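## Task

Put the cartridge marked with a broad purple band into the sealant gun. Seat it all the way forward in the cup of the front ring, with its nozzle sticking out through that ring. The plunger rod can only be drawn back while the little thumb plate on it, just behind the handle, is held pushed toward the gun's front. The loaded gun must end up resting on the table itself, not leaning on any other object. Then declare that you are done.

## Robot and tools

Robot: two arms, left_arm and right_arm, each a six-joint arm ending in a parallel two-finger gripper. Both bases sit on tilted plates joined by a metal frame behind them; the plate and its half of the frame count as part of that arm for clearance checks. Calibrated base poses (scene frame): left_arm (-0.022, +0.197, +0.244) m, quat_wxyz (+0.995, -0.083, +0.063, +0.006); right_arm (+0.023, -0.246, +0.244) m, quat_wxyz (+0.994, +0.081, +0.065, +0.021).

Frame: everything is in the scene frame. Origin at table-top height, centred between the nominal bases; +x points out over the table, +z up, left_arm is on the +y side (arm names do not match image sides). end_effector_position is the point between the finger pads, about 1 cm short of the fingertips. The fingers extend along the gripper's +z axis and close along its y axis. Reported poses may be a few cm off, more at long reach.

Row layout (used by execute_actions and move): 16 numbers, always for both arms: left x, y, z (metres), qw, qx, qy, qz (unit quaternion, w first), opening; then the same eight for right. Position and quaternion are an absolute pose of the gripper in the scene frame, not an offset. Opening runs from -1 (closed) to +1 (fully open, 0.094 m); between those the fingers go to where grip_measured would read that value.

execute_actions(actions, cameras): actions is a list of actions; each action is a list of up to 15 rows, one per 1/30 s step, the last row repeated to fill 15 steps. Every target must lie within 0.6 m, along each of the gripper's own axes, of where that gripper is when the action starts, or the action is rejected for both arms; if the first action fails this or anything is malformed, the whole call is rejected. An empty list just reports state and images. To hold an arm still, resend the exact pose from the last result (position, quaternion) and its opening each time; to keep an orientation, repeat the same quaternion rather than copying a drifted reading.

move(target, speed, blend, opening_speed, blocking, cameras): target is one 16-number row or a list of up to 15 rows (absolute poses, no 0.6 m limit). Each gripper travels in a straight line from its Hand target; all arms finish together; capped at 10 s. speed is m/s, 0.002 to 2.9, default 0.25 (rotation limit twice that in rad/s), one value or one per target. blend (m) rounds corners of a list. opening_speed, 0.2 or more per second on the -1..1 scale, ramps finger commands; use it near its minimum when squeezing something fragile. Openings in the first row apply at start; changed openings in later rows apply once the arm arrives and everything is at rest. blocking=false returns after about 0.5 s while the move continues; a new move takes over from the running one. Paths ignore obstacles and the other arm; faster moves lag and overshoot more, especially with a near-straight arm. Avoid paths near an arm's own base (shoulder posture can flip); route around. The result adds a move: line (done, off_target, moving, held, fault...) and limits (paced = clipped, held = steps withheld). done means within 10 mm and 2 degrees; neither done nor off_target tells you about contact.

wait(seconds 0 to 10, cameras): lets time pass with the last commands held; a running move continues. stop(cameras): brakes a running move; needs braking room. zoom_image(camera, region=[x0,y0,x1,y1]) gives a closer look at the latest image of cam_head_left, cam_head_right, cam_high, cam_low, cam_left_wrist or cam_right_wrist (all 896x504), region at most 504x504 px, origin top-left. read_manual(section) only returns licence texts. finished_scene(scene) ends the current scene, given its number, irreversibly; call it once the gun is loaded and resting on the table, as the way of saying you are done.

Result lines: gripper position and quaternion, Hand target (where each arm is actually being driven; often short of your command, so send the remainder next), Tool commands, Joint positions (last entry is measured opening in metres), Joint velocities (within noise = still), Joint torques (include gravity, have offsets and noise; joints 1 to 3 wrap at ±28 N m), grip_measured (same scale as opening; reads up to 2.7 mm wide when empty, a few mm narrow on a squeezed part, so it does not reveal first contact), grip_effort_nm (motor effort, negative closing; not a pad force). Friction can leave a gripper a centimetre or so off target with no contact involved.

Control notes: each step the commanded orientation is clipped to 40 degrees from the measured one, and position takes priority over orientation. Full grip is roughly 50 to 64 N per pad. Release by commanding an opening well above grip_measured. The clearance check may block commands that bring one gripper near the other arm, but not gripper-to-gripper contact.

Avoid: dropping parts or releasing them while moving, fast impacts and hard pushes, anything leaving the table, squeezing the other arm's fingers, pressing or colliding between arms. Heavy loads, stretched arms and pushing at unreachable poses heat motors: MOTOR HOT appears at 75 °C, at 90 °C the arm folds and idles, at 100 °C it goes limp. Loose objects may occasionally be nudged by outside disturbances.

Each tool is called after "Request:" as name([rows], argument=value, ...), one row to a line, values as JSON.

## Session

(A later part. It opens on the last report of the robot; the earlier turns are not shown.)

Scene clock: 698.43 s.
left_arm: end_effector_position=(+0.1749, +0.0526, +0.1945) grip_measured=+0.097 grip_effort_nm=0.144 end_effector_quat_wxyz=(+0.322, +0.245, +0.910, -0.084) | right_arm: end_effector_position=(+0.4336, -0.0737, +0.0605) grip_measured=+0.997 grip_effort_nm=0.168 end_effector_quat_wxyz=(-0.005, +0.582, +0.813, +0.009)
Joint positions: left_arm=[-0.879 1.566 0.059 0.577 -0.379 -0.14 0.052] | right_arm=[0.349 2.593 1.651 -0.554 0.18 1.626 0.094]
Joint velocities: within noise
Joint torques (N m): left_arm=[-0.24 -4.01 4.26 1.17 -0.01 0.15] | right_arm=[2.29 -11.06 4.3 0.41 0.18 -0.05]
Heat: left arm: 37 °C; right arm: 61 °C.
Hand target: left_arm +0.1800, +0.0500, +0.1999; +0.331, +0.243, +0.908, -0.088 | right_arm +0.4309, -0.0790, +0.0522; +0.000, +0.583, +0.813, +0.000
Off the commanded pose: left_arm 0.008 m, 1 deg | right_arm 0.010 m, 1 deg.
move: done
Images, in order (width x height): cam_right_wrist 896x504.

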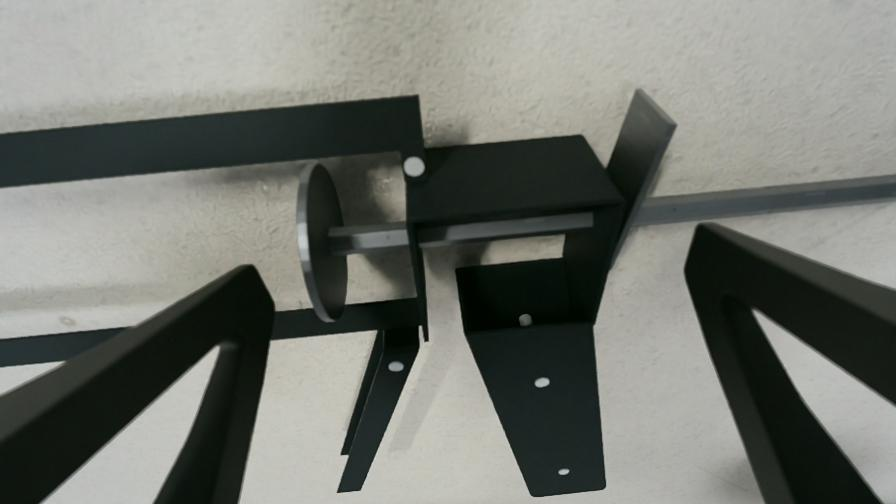

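Request:
move([
  [0.15, -0.05, 0.12, 0.3303, 0.2432, 0.9077, -0.0885, 0.1, 0.420, -0.078, 0.075, 0, 0.5828, 0.8126, 0, 0.45],
  [0.138, -0.108, 0.065, 0.3303, 0.2432, 0.9077, -0.0885, 0.1, 0.420, -0.078, 0.055, 0, 0.5828, 0.8126, 0, 0.45],
], speed=[0.15,0.1], cameras=["cam_left_wrist","cam_right_wrist"])

Scene clock: 710.27 s.
left_arm: end_effector_position=(+0.1434, -0.0997, +0.0816) grip_measured=+0.097 grip_effort_nm=0.139 end_effector_quat_wxyz=(+0.329, +0.245, +0.907, -0.100) | right_arm: end_effector_position=(+0.4166, -0.0799, +0.0573) grip_measured=+0.453 grip_effort_nm=-0.125 end_effector_quat_wxyz=(-0.011, +0.584, +0.812, -0.001)
Joint positions: left_arm=[-1.277 2.597 0.63 0.894 -0.579 -0.51 0.052] | right_arm=[0.349 2.569 1.576 -0.527 0.18 1.634 0.068]
Joint velocities: within noise
Joint torques (N m): left_arm=[-1.55 -7.56 0.64 1.14 -0.18 0.07] | right_arm=[3.36 -11.47 4.96 0.32 0.19 0.03]
Heat: left arm: 36 °C; right arm: 58 °C.
Hand target: left_arm +0.1441, -0.0982, +0.0825; +0.330, +0.245, +0.906, -0.098 | right_arm +0.4200, -0.0780, +0.0563; +0.000, +0.583, +0.813, +0.000
Off the commanded pose: left_arm 0.019 m, 1 deg | right_arm 0.004 m, 1 deg.
move: held (left_arm; a check stopped the path); path passed 1 of 2 targets; limits=held
pose unreachable (left arm): on one or more control steps of this call, first in action 0 (counted from 0), this arm could not follow its commanded pose, so it was not sent that pose on those steps. It may still have moved: this result reports where it is.
cause: moving toward the commanded pose would bring a part of the arm too close to another arm (this arm's wrist (the part past joint 4) and the right arm's base or mounting).
Images, in order (width x height): cam_left_wrist 896x504, cam_right_wrist 896x504.

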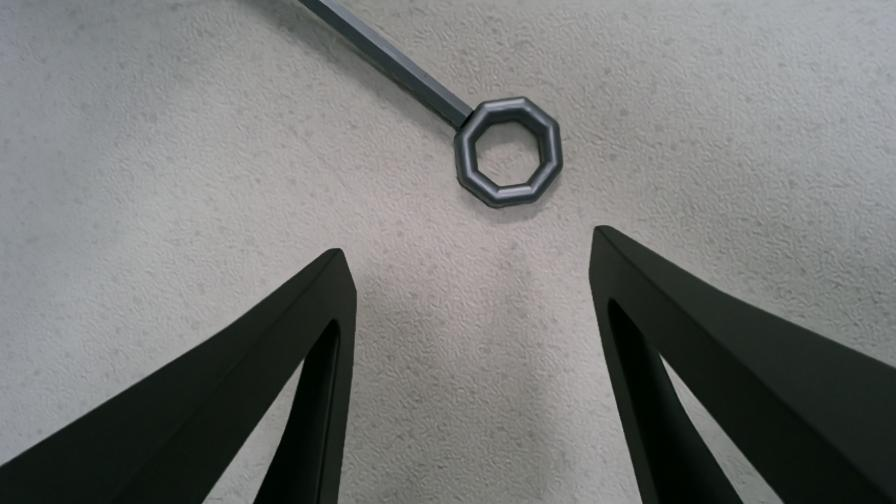

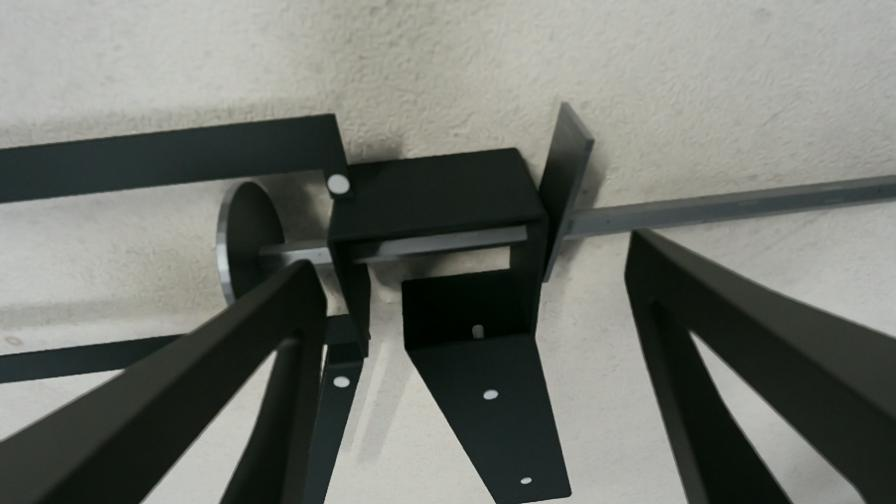

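Request:
move([
  [0.17, -0.02, 0.14, 0.3303, 0.2432, 0.9077, -0.0885, 0.1, 0.420, -0.078, 0.028, 0, 0.5828, 0.8126, 0, 0.45],
  [0.17, -0.02, 0.14, 0.3303, 0.2432, 0.9077, -0.0885, 0.1, 0.420, -0.078, 0.028, 0, 0.5828, 0.8126, 0, 0.0],
], speed=[0.08,0.05], opening_speed=0.6, cameras=["cam_left_wrist","cam_right_wrist"])

Scene clock: 728.30 s.
left_arm: end_effector_position=(+0.1638, -0.0156, +0.1304) grip_measured=+0.097 grip_effort_nm=0.134 end_effector_quat_wxyz=(+0.317, +0.249, +0.912, -0.078) | right_arm: end_effector_position=(+0.4199, -0.0759, +0.0363) grip_measured=+0.144 grip_effort_nm=-0.989 end_effector_quat_wxyz=(-0.002, +0.582, +0.813, +0.005)
Joint positions: left_arm=[-1.093 2.272 0.292 0.95 -0.502 -0.334 0.052] | right_arm=[0.349 2.63 1.597 -0.467 0.19 1.627 0.054]
Joint velocities: within noise
Joint torques (N m): left_arm=[-0.8 -7.66 0.34 1.27 -0.11 0.16] | right_arm=[2.24 -10.09 5.52 0.3 0.09 -0.01]
Heat: left arm: 37 °C; right arm: 58 °C.
Hand target: left_arm +0.1700, -0.0199, +0.1397; +0.330, +0.243, +0.908, -0.088 | right_arm +0.4199, -0.0780, +0.0282; +0.000, +0.583, +0.813, +0.000
Off the commanded pose: left_arm 0.012 m, 2 deg | right_arm 0.009 m, 1 deg.
move: off_target (left_arm)
Images, in order (width x height): cam_left_wrist 896x504, cam_right_wrist 896x504.

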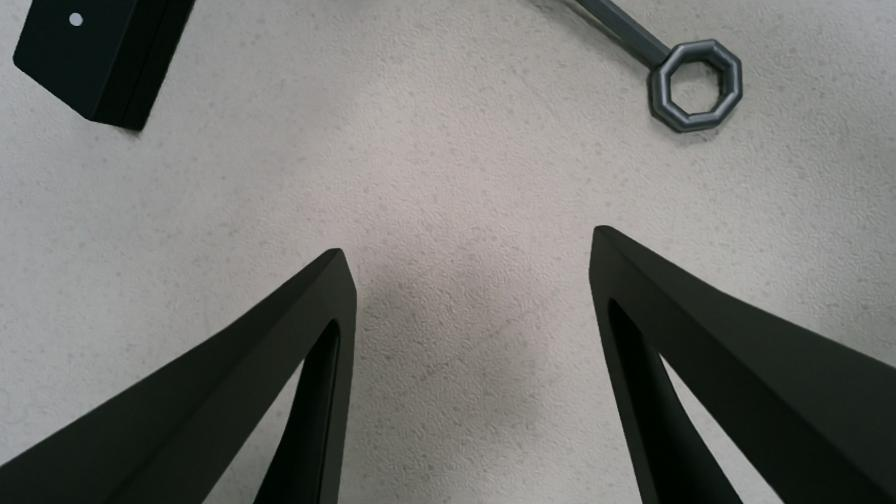

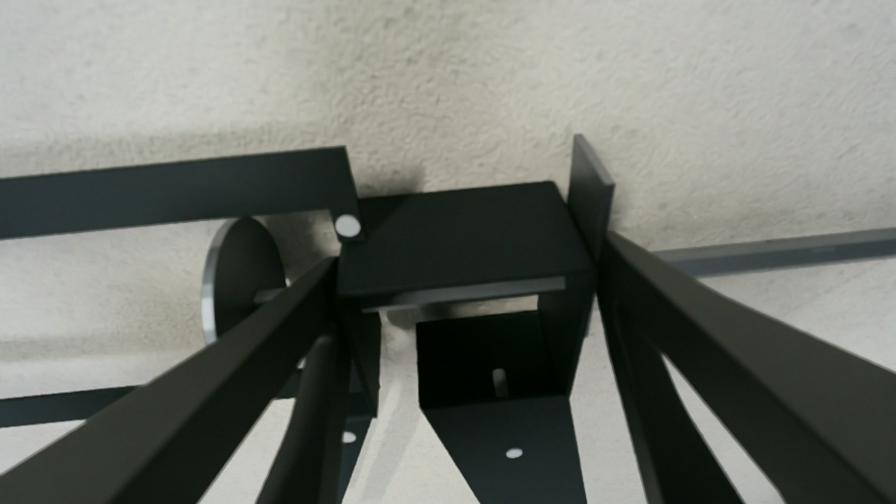

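Request:
move([
  [0.24, -0.08, 0.12, 0.4207, -0.0868, 0.9021, 0.0405, -0.3, 0.420, -0.078, 0.028, 0, 0.5828, 0.8126, 0, 0.0],
  [0.25, -0.112, 0.07, 0.4207, -0.0868, 0.9021, 0.0405, -0.3, 0.420, -0.078, 0.028, 0, 0.5828, 0.8126, 0, 0.0],
], speed=[0.15,0.1], cameras=["cam_left_wrist","cam_right_wrist"])

Scene clock: 749.43 s.
left_arm: end_effector_position=(+0.2501, -0.1172, +0.0762) grip_measured=-0.297 grip_effort_nm=-0.134 end_effector_quat_wxyz=(+0.416, -0.088, +0.905, +0.025) | right_arm: end_effector_position=(+0.4199, -0.0759, +0.0363) grip_measured=+0.143 grip_effort_nm=-1.004 end_effector_quat_wxyz=(-0.002, +0.582, +0.813, +0.005)
Joint positions: left_arm=[-1.157 2.743 1.23 0.205 -0.995 -1.127 0.033] | right_arm=[0.349 2.63 1.597 -0.467 0.19 1.627 0.054]
Joint velocities: within noise
Joint torques (N m): left_arm=[-2.06 -7.61 4.59 0.58 -0.52 -0.09] | right_arm=[2.33 -10.1 5.44 0.31 0.1 -0.01]
Heat: left arm: 38 °C; right arm: 58 °C.
Hand target: left_arm +0.2500, -0.1120, +0.0702; +0.421, -0.086, +0.902, +0.040 | right_arm +0.4199, -0.0780, +0.0282; +0.000, +0.583, +0.813, +0.000
Off the commanded pose: left_arm 0.008 m, 2 deg | right_arm 0.009 m, 1 deg.
move: done
Images, in order (width x height): cam_left_wrist 896x504, cam_right_wrist 896x504.

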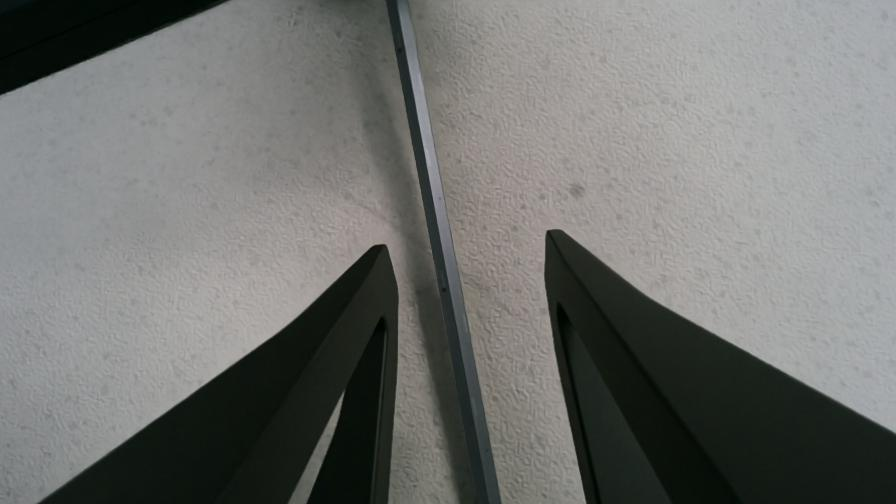

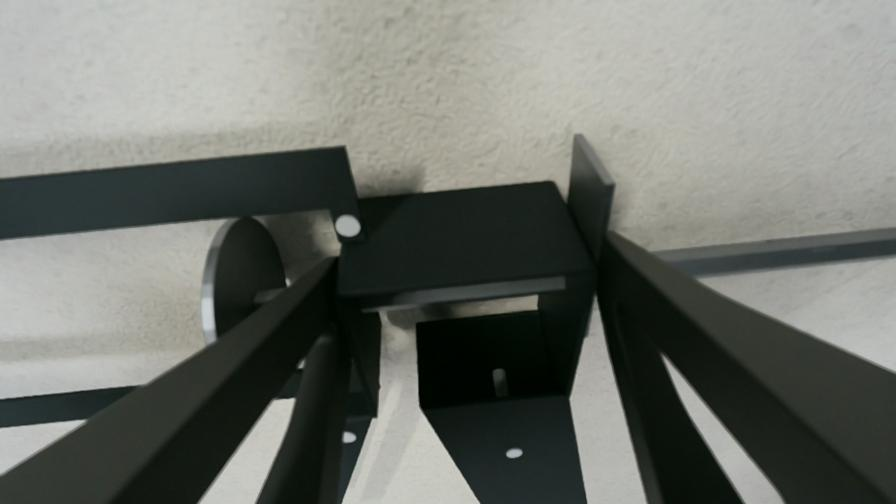

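Request:
move([
  [0.296, -0.099, 0.017, 0.4207, -0.0868, 0.9021, 0.0405, -0.3, 0.420, -0.078, 0.028, 0, 0.5828, 0.8126, 0, 0.0],
], speed=[0.08], cameras=["cam_left_wrist","cam_right_wrist"])

Scene clock: 759.40 s.
left_arm: end_effector_position=(+0.2963, -0.0999, +0.0239) grip_measured=-0.297 grip_effort_nm=-0.139 end_effector_quat_wxyz=(+0.417, -0.089, +0.904, +0.037) | right_arm: end_effector_position=(+0.4199, -0.0759, +0.0363) grip_measured=+0.143 grip_effort_nm=-1.004 end_effector_quat_wxyz=(-0.002, +0.582, +0.813, +0.005)
Joint positions: left_arm=[-1 2.916 1.323 0.474 -0.957 -0.88 0.033] | right_arm=[0.349 2.63 1.597 -0.467 0.19 1.627 0.054]
Joint velocities: within noise
Joint torques (N m): left_arm=[-2.39 -7.79 4.18 1.09 -0.36 0.13] | right_arm=[2.29 -10.11 5.48 0.31 0.09 -0.03]
Heat: left arm: 38 °C; right arm: 58 °C.
Hand target: left_arm +0.2959, -0.0988, +0.0171; +0.420, -0.087, +0.902, +0.041 | right_arm +0.4199, -0.0780, +0.0282; +0.000, +0.583, +0.813, +0.000
Off the commanded pose: left_arm 0.007 m, 1 deg | right_arm 0.009 m, 1 deg.
move: done
Images, in order (width x height): cam_left_wrist 896x504, cam_right_wrist 896x504.

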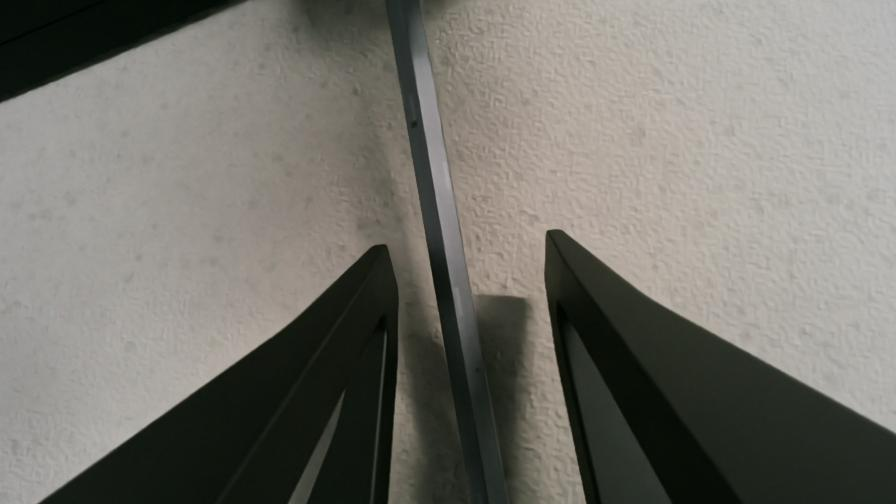

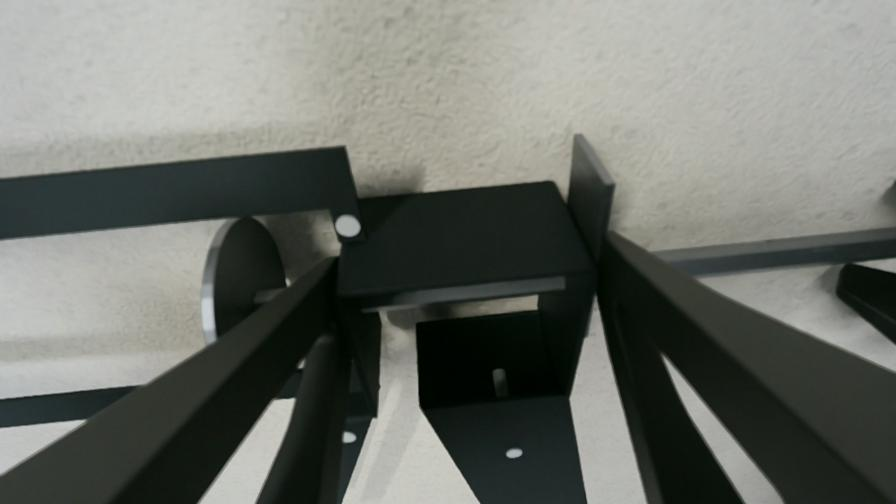

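Request:
move([
  [0.296, -0.097, 0.017, 0.4207, -0.0868, 0.9021, 0.0405, -1, 0.420, -0.078, 0.028, 0, 0.5828, 0.8126, 0, 0.0],
], speed=[0.08], opening_speed=0.7, cameras=["cam_left_wrist","cam_right_wrist"])

Scene clock: 767.60 s.
left_arm: end_effector_position=(+0.2971, -0.0988, +0.0246) grip_measured=-0.852 grip_effort_nm=-1.013 end_effector_quat_wxyz=(+0.421, -0.096, +0.901, +0.037) | right_arm: end_effector_position=(+0.4206, -0.0781, +0.0361) grip_measured=+0.143 grip_effort_nm=-1.004 end_effector_quat_wxyz=(+0.001, +0.584, +0.812, +0.002)
Joint positions: left_arm=[-0.999 2.917 1.323 0.477 -0.965 -0.892 0.007] | right_arm=[0.347 2.63 1.597 -0.468 0.197 1.628 0.054]
Joint velocities: within noise
Joint torques (N m): left_arm=[-2.09 -8.08 3.37 1.15 -0.27 0.33] | right_arm=[2.51 -10.07 5.44 0.31 0.02 -0.04]
Heat: left arm: 37 °C; right arm: 58 °C.
Hand target: left_arm +0.2958, -0.0969, +0.0172; +0.420, -0.087, +0.902, +0.041 | right_arm +0.4199, -0.0780, +0.0282; +0.000, +0.583, +0.813, +0.000
Off the commanded pose: left_arm 0.008 m, 1 deg | right_arm 0.008 m, 0 deg.
move: done
Images, in order (width x height): cam_left_wrist 896x504, cam_right_wrist 896x504.

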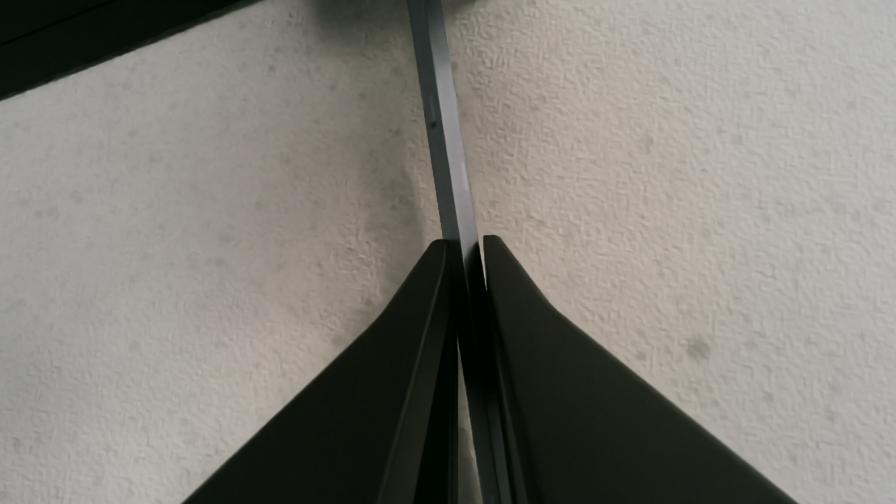

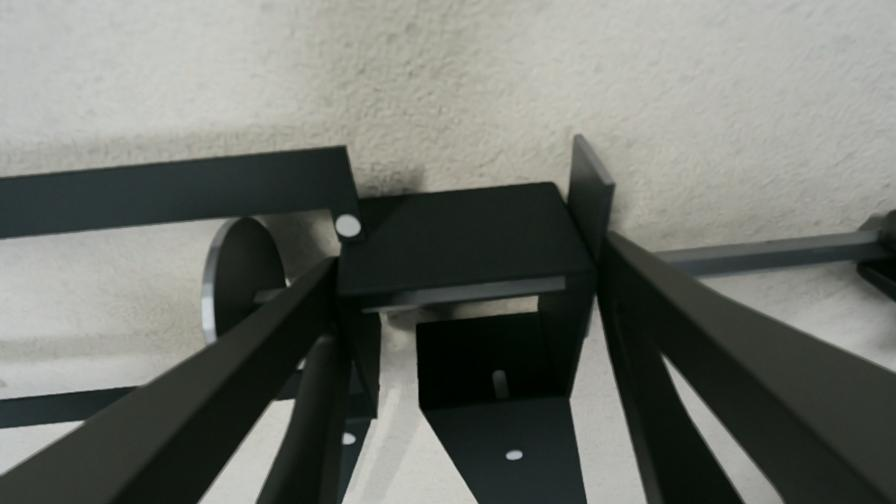

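Request:
move([
  [0.270, -0.103, 0.018, 0.4207, -0.0868, 0.9021, 0.0405, -1, 0.420, -0.078, 0.028, 0, 0.5828, 0.8126, 0, 0.0],
], speed=[0.04], cameras=["cam_left_wrist","cam_right_wrist"])

Scene clock: 770.77 s.
left_arm: end_effector_position=(+0.2916, -0.0985, +0.0257) grip_measured=-0.860 grip_effort_nm=-1.028 end_effector_quat_wxyz=(+0.424, -0.119, +0.897, +0.032) | right_arm: end_effector_position=(+0.4168, -0.0794, +0.0362) grip_measured=+0.142 grip_effort_nm=-1.004 end_effector_quat_wxyz=(-0.004, +0.587, +0.810, -0.004)
Joint positions: left_arm=[-1.015 2.917 1.323 0.449 -0.984 -0.97 0.007] | right_arm=[0.347 2.63 1.597 -0.484 0.196 1.639 0.054]
Joint velocities: within noise
Joint torques (N m): left_arm=[-6.83 -7.91 2.03 0.72 -0.38 0.01] | right_arm=[2.5 -10.06 5.41 0.47 0.03 -0.14]
Heat: left arm: 37 °C; right arm: 58 °C.
Hand target: left_arm +0.2708, -0.1021, +0.0181; +0.421, -0.086, +0.902, +0.040 | right_arm +0.4198, -0.0780, +0.0283; +0.000, +0.583, +0.813, +0.000
Off the commanded pose: left_arm 0.023 m, 4 deg | right_arm 0.009 m, 1 deg.
move: off_target (left_arm)
Images, in order (width x height): cam_left_wrist 896x504, cam_right_wrist 896x504.

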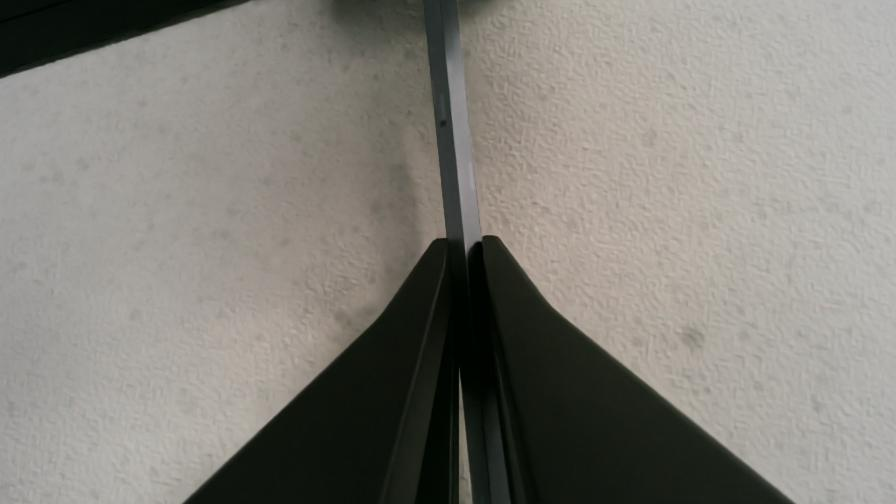

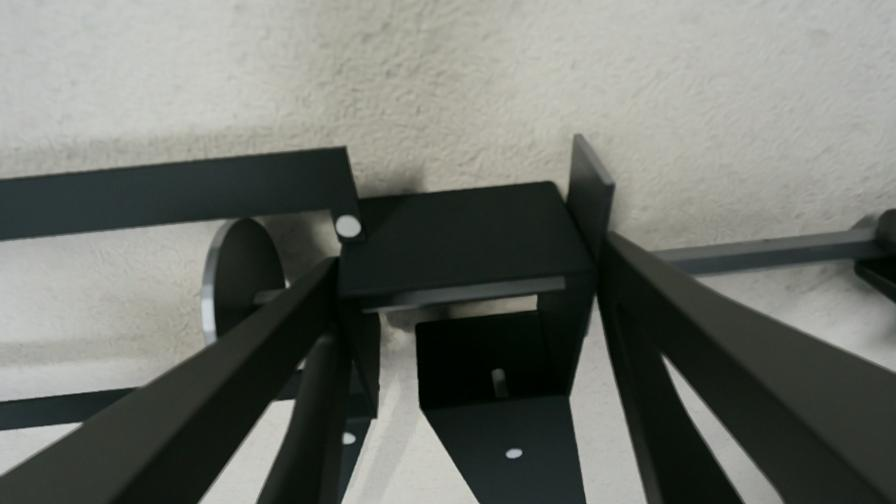

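Request:
move([
  [0.245, -0.108, 0.018, 0.4207, -0.0868, 0.9021, 0.0405, -1, 0.420, -0.078, 0.028, 0, 0.5828, 0.8126, 0, -0.1],
], speed=[0.04], cameras=["cam_left_wrist","cam_right_wrist"])

Scene clock: 776.37 s.
left_arm: end_effector_position=(+0.2736, -0.1032, +0.0292) grip_measured=-0.860 grip_effort_nm=-1.033 end_effector_quat_wxyz=(+0.431, -0.131, +0.892, +0.029) | right_arm: end_effector_position=(+0.4100, -0.0805, +0.0371) grip_measured=+0.141 grip_effort_nm=-1.009 end_effector_quat_wxyz=(-0.016, +0.584, +0.811, -0.014)
Joint positions: left_arm=[-1.07 2.917 1.32 0.382 -1.019 -1.082 0.007] | right_arm=[0.347 2.63 1.601 -0.519 0.187 1.639 0.054]
Joint velocities: within noise
Joint torques (N m): left_arm=[-7.95 -7.61 2.24 0.42 -0.23 -0.06] | right_arm=[2.5 -10.13 5.01 0.75 0.12 -0.13]
Heat: left arm: 37 °C; right arm: 58 °C.
Hand target: left_arm +0.2465, -0.1062, +0.0183; +0.422, -0.086, +0.902, +0.040 | right_arm +0.4197, -0.0782, +0.0288; +0.000, +0.583, +0.812, -0.001
Off the commanded pose: left_arm 0.031 m, 5 deg | right_arm 0.014 m, 2 deg.
move: off_target (left_arm, right_arm)
Images, in order (width x height): cam_left_wrist 896x504, cam_right_wrist 896x504.

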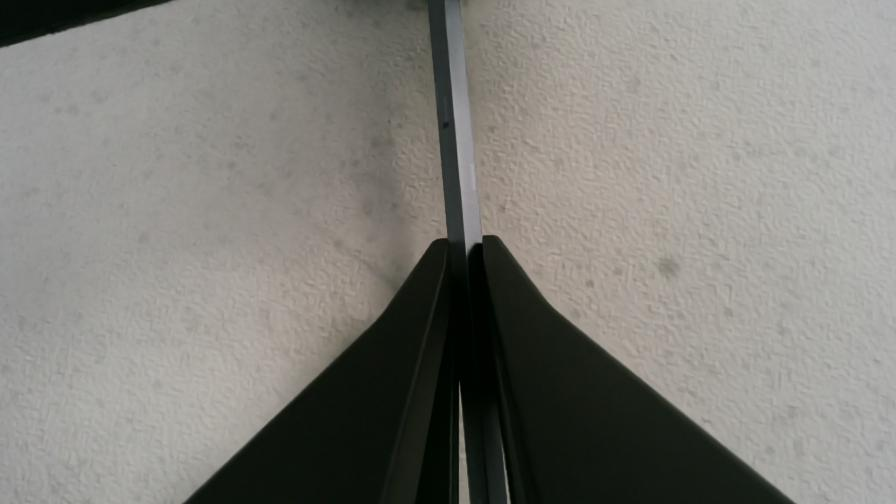

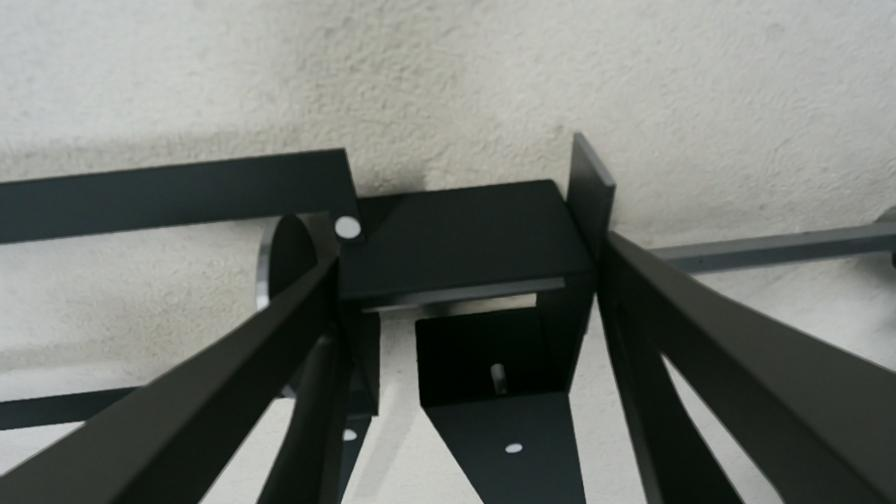

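Request:
move([
  [0.268, -0.104, 0.018, 0.4207, -0.0868, 0.9021, 0.0405, -0.3, 0.420, -0.078, 0.028, 0, 0.5828, 0.8126, 0, 0.0],
  [0.23, -0.10, 0.08, 0.4207, -0.0868, 0.9021, 0.0405, -0.3, 0.420, -0.078, 0.028, 0, 0.5828, 0.8126, 0, 0.4],
  [0.22, -0.05, 0.15, 0.4207, -0.0868, 0.9021, 0.0405, -0.3, 0.420, -0.078, 0.10, 0, 0.5828, 0.8126, 0, 0.4],
  [0.22, -0.02, 0.15, 0.4207, -0.0868, 0.9021, 0.0405, -0.3, 0.424, -0.076, 0.075, 0, 0.5828, 0.8126, 0, 1],
], speed=[0.05,0.1,0.1,0.1], cameras=["cam_left_wrist","cam_right_wrist"])

Scene clock: 789.07 s.
left_arm: end_effector_position=(+0.2117, -0.0151, +0.1361) grip_measured=-0.302 grip_effort_nm=0.120 end_effector_quat_wxyz=(+0.408, -0.074, +0.909, +0.054) | right_arm: end_effector_position=(+0.4192, -0.0802, +0.0766) grip_measured=+0.997 grip_effort_nm=0.168 end_effector_quat_wxyz=(-0.007, +0.584, +0.812, -0.002)
Joint positions: left_arm=[-1.178 2.374 0.725 0.228 -1.005 -1.182 0.033] | right_arm=[0.358 2.522 1.575 -0.574 0.189 1.644 0.094]
Joint velocities: within noise
Joint torques (N m): left_arm=[-1.26 -10.22 1.99 0.73 -0.48 0.18] | right_arm=[3.44 -10.78 6.52 0.26 0.1 0.04]
Heat: left arm: 39 °C; right arm: 58 °C.
Hand target: left_arm +0.2198, -0.0197, +0.1497; +0.421, -0.087, +0.902, +0.041 | right_arm +0.4238, -0.0760, +0.0751; +0.000, +0.583, +0.813, +0.000
Off the commanded pose: left_arm 0.017 m, 3 deg | right_arm 0.007 m, 1 deg.
move: off_target (left_arm); target 2's new opening was sent with right_arm's hand 0.014 m and 2 deg from that target
Images, in order (width x height): cam_left_wrist 896x504, cam_right_wrist 896x504.

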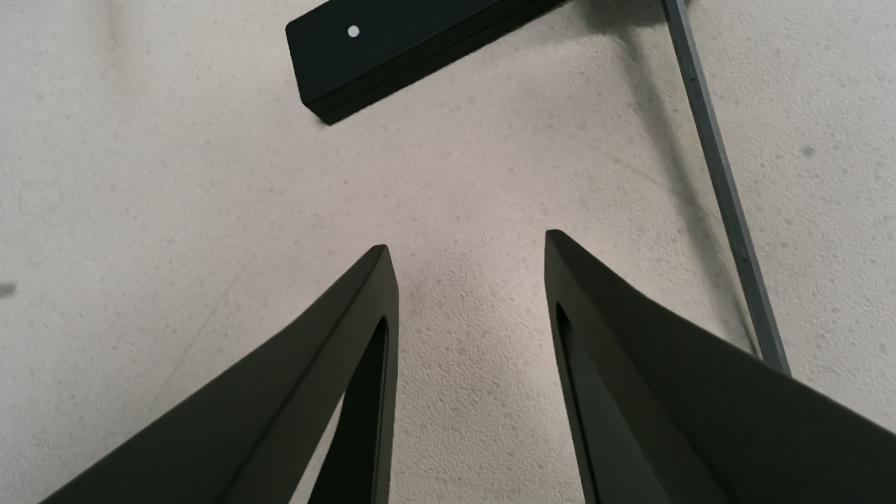

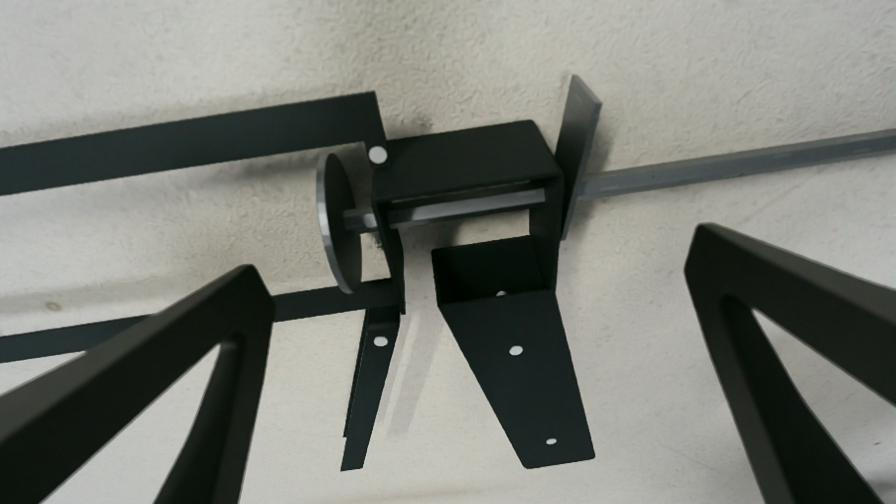

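Request:
move([
  [0.22, 0.0, 0.15, 0.4207, -0.0868, 0.9021, 0.0405, -0.3, 0.422, -0.079, 0.045, 0, 0.5764, 0.8171, 0, 1],
  [0.22, 0.0, 0.15, 0.4207, -0.0868, 0.9021, 0.0405, -0.3, 0.421, -0.079, 0.025, 0, 0.5764, 0.8171, 0, 1],
], speed=[0.08,0.05], cameras=["cam_right_wrist"])

Scene clock: 797.83 s.
left_arm: end_effector_position=(+0.2127, +0.0041, +0.1380) grip_measured=-0.302 grip_effort_nm=0.115 end_effector_quat_wxyz=(+0.410, -0.074, +0.907, +0.054) | right_arm: end_effector_position=(+0.4129, -0.0779, +0.0286) grip_measured=+0.997 grip_effort_nm=0.168 end_effector_quat_wxyz=(-0.009, +0.573, +0.820, -0.004)
Joint positions: left_arm=[-1.148 2.344 0.635 0.34 -1.005 -1.125 0.033] | right_arm=[0.347 2.649 1.596 -0.47 0.189 1.606 0.094]
Joint velocities: within noise
Joint torques (N m): left_arm=[-1.13 -9.68 1.47 0.81 -0.38 0.11] | right_arm=[2.09 -10.89 6.09 0.32 0.08 0]
Heat: left arm: 41 °C; right arm: 58 °C.
Hand target: left_arm +0.2199, +0.0002, +0.1497; +0.421, -0.087, +0.902, +0.041 | right_arm +0.4208, -0.0790, +0.0253; +0.000, +0.576, +0.817, +0.000
Off the commanded pose: left_arm 0.015 m, 2 deg | right_arm 0.009 m, 1 deg.
move: off_target (left_arm)
Images, in order (width x height): cam_right_wrist 896x504.

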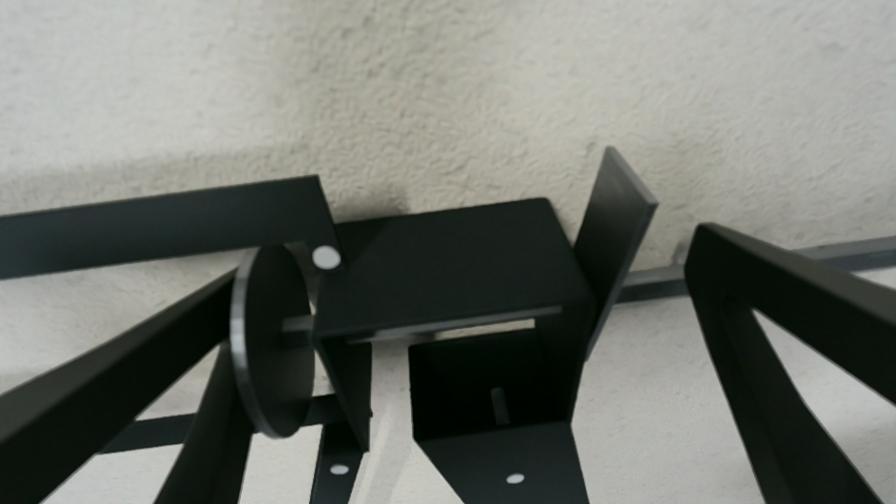

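Request:
move([
  [0.22, 0.0, 0.15, 0.4207, -0.0868, 0.9021, 0.0405, -0.3, 0.421, -0.079, 0.027, 0, 0.5764, 0.8171, 0, 0.05],
], speed=[0.08], opening_speed=0.4, cameras=["cam_right_wrist","cam_left_wrist"])

Scene clock: 803.60 s.
left_arm: end_effector_position=(+0.2128, +0.0039, +0.1381) grip_measured=-0.302 grip_effort_nm=0.120 end_effector_quat_wxyz=(+0.410, -0.074, +0.907, +0.054) | right_arm: end_effector_position=(+0.4191, -0.0756, +0.0297) grip_measured=+0.168 grip_effort_nm=-0.999 end_effector_quat_wxyz=(-0.003, +0.573, +0.819, +0.004)
Joint positions: left_arm=[-1.148 2.344 0.635 0.341 -1.005 -1.124 0.033] | right_arm=[0.347 2.649 1.602 -0.455 0.189 1.603 0.055]
Joint velocities: within noise
Joint torques (N m): left_arm=[-1.21 -9.58 1.46 0.82 -0.39 0.13] | right_arm=[2.15 -11.33 5.39 0.17 0.12 0.04]
Heat: left arm: 40 °C; right arm: 57 °C.
Hand target: left_arm +0.2199, +0.0002, +0.1498; +0.421, -0.087, +0.902, +0.041 | right_arm +0.4209, -0.0789, +0.0270; +0.000, +0.576, +0.817, +0.000
Off the commanded pose: left_arm 0.014 m, 2 deg | right_arm 0.005 m, 1 deg.
move: off_target (left_arm)
Images, in order (width x height): cam_left_wrist 896x504, cam_right_wrist 896x504.

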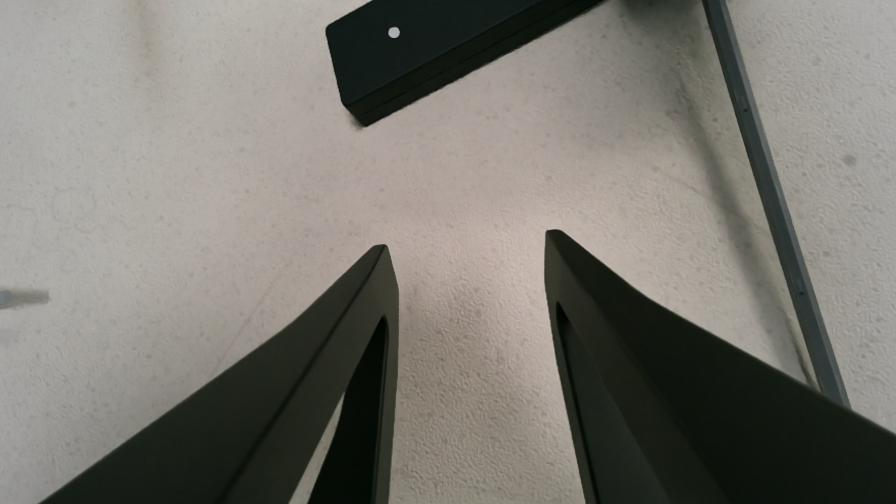

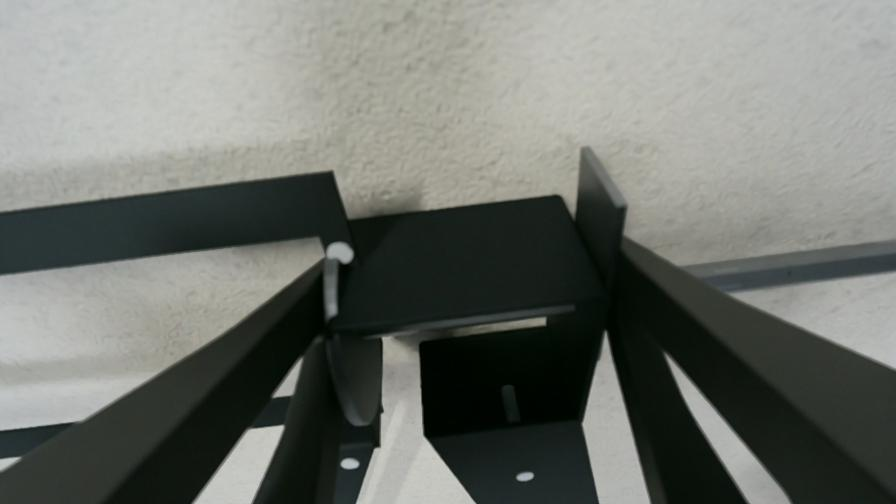

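Request:
move([
  [0.22, 0.05, 0.18, 0.4207, -0.0868, 0.9021, 0.0405, -0.3, 0.421, -0.079, 0.027, 0, 0.5764, 0.8171, 0, 0.8],
  [0.22, 0.10, 0.2, 0.4207, -0.0868, 0.9021, 0.0405, -0.3, 0.421, -0.079, 0.12, 0, 0.5764, 0.8171, 0, 0.8],
  [0.22, 0.15, 0.2, 0.4207, -0.0868, 0.9021, 0.0405, -0.3, 0.51, -0.06, 0.18, 0, 0.5764, 0.8171, 0, 0.8],
], speed=[0.05,0.15,0.15])

Scene clock: 818.43 s.
left_arm: end_effector_position=(+0.2189, +0.1478, +0.1984) grip_measured=-0.302 grip_effort_nm=0.115 end_effector_quat_wxyz=(+0.417, -0.085, +0.904, +0.040) | right_arm: end_effector_position=(+0.5112, -0.0602, +0.1817) grip_measured=+0.797 grip_effort_nm=0.168 end_effector_quat_wxyz=(-0.001, +0.578, +0.816, +0.009)
Joint positions: left_arm=[-0.734 1.806 0.008 0.948 -0.807 -0.523 0.033] | right_arm=[0.366 2.667 2.35 -1.179 0.189 1.632 0.084]
Joint velocities: within noise
Joint torques (N m): left_arm=[-0.24 -2.8 1.03 1.34 -0.19 0.18] | right_arm=[3.48 -12.6 8.62 0.05 0.11 0.05]
Heat: left arm: 39 °C; right arm: 56 °C.
Hand target: left_arm +0.2200, +0.1500, +0.2000; +0.420, -0.087, +0.902, +0.041 | right_arm +0.5099, -0.0600, +0.1801; +0.000, +0.576, +0.817, +0.001
Off the commanded pose: left_arm 0.003 m, 1 deg | right_arm 0.002 m, 1 deg.
move: done

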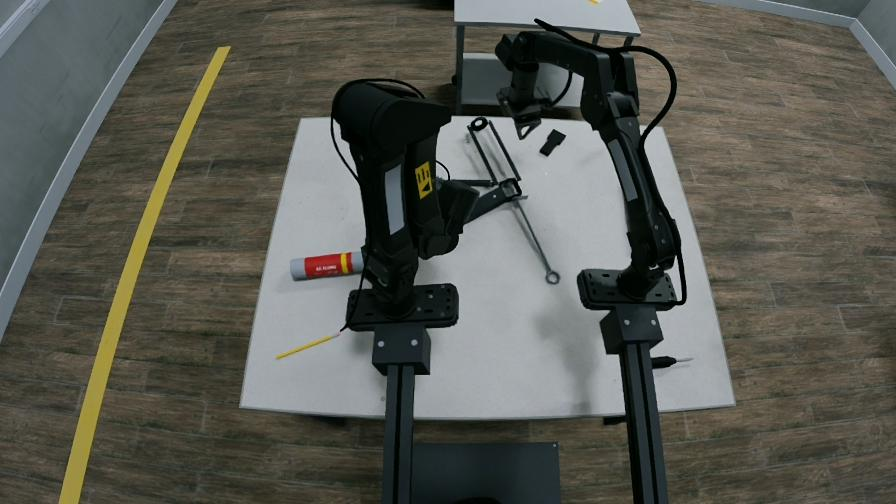

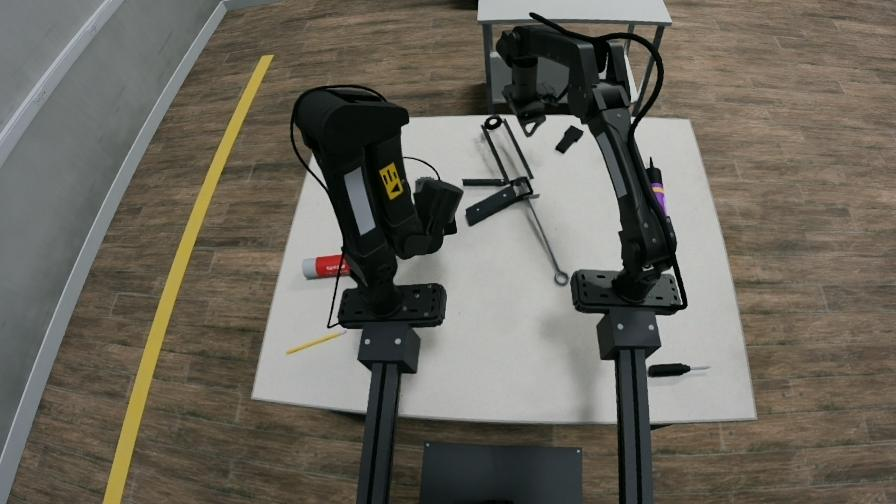

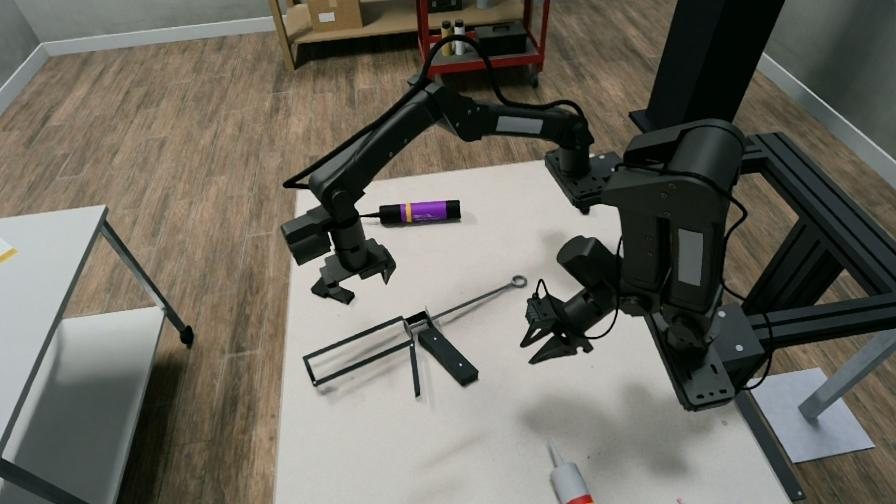

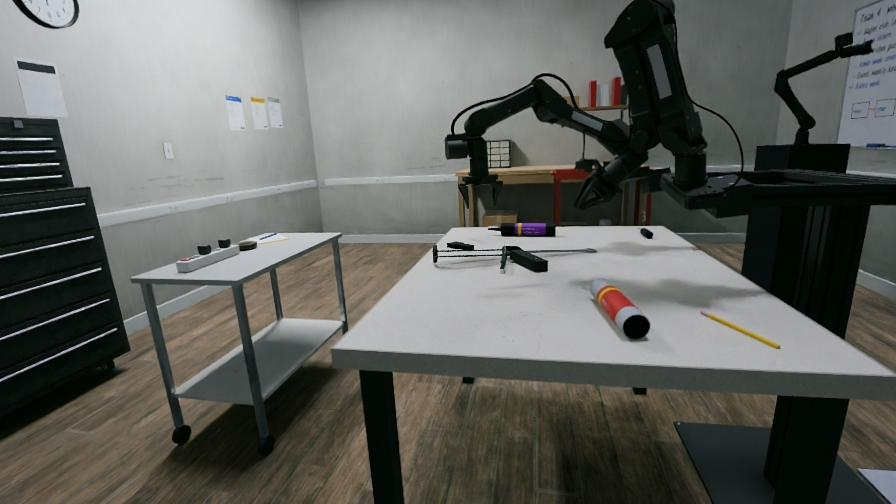

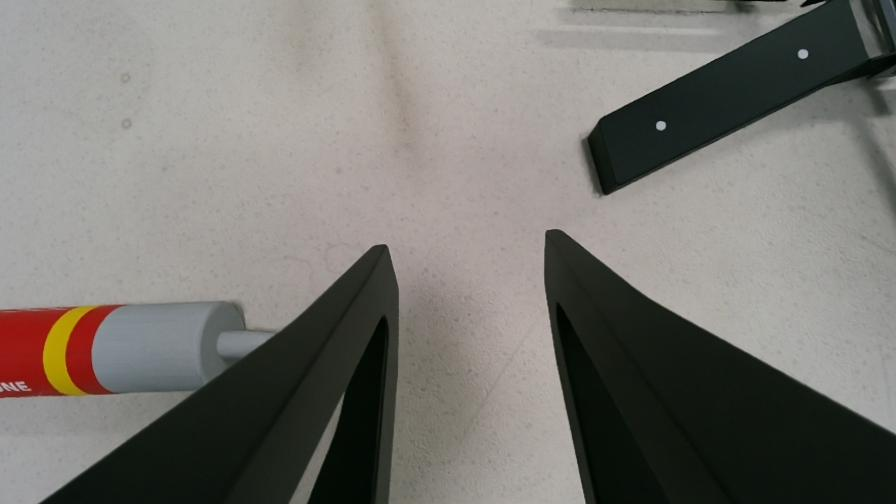

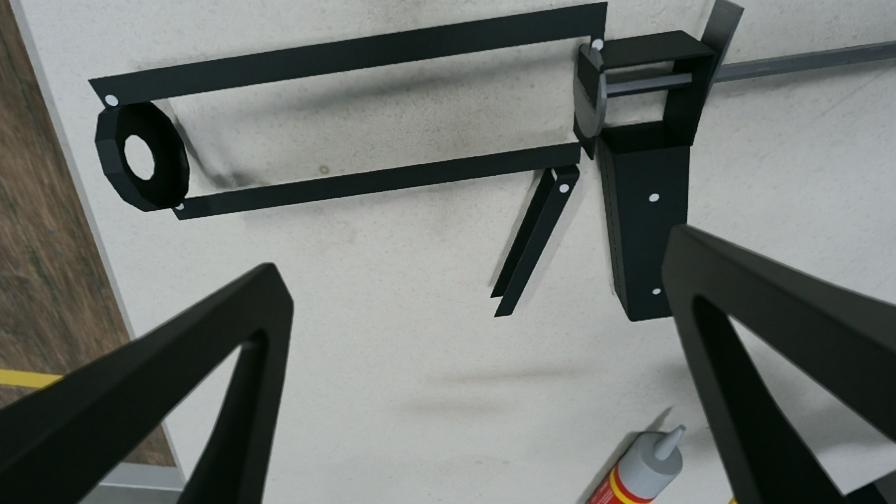

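Request:
move([
  [0.24, 0.0, 0.15, 0.4207, -0.0868, 0.9021, 0.0405, -0.3, 0.50, -0.20, 0.22, 0, 0.5764, 0.8171, 0, 0.8],
  [0.25, -0.105, 0.075, 0.4207, -0.0868, 0.9021, 0.0405, -0.3, 0.45, -0.35, 0.25, 0, 0.5764, 0.8171, 0, 0.8],
], speed=[0.15,0.12], cameras=["cam_right_wrist","cam_left_wrist"])

Scene clock: 826.03 s.
left_arm: end_effector_position=(+0.2554, -0.1048, +0.0799) grip_measured=-0.302 grip_effort_nm=0.110 end_effector_quat_wxyz=(+0.414, -0.093, +0.905, +0.030) | right_arm: end_effector_position=(+0.4464, -0.3487, +0.2358) grip_measured=+0.797 grip_effort_nm=0.168 end_effector_quat_wxyz=(-0.016, +0.575, +0.818, -0.010)
Joint positions: left_arm=[-1.132 2.713 1.186 0.231 -0.993 -1.11 0.033] | right_arm=[-0.218 2.091 1.701 -1.059 0.138 1.045 0.084]
Joint velocities: within noise
Joint torques (N m): left_arm=[-3.66 -7.24 4.7 0.6 -0.53 -0.11] | right_arm=[1.68 -14.79 5.44 0.21 0.03 0.02]
Heat: left arm: 37 °C; right arm: 58 °C.
Hand target: left_arm +0.2501, -0.1048, +0.0751; +0.421, -0.086, +0.902, +0.040 | right_arm +0.4499, -0.3500, +0.2498; +0.000, +0.576, +0.817, +0.000
Off the commanded pose: left_arm 0.007 m, 2 deg | right_arm 0.015 m, 2 deg.
move: off_target (right_arm)
Images, in order (width x height): cam_left_wrist 896x504, cam_right_wrist 896x504.

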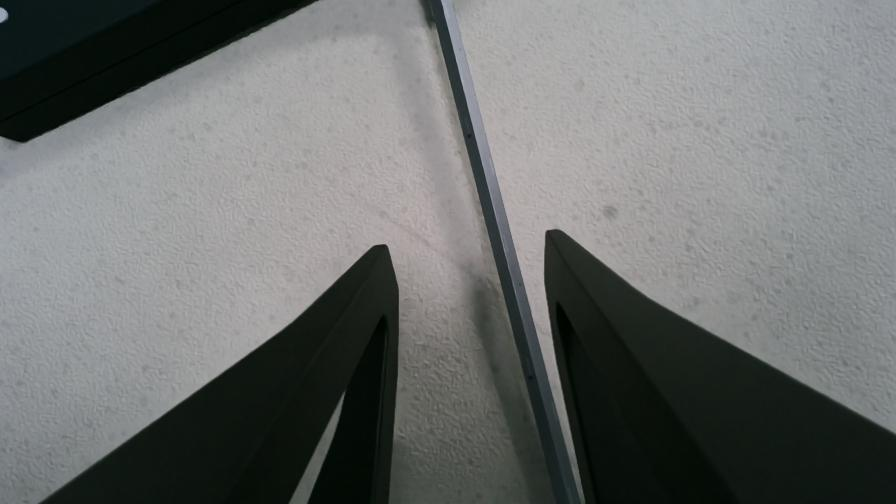

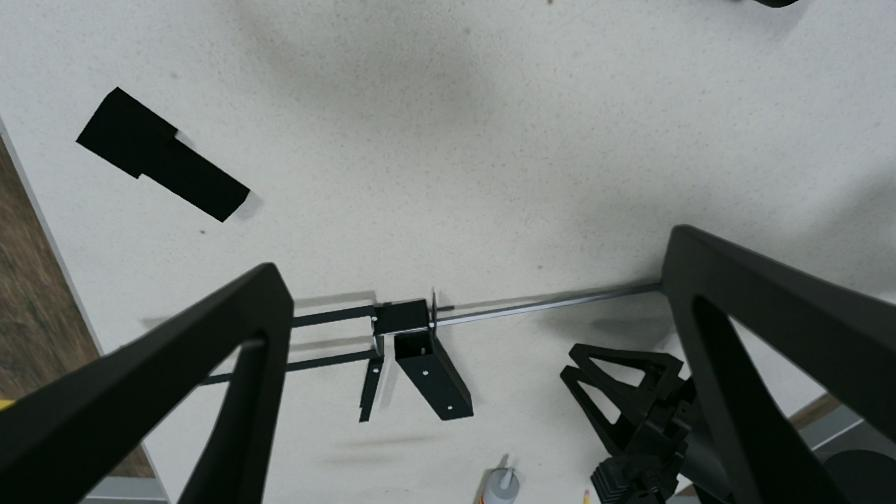

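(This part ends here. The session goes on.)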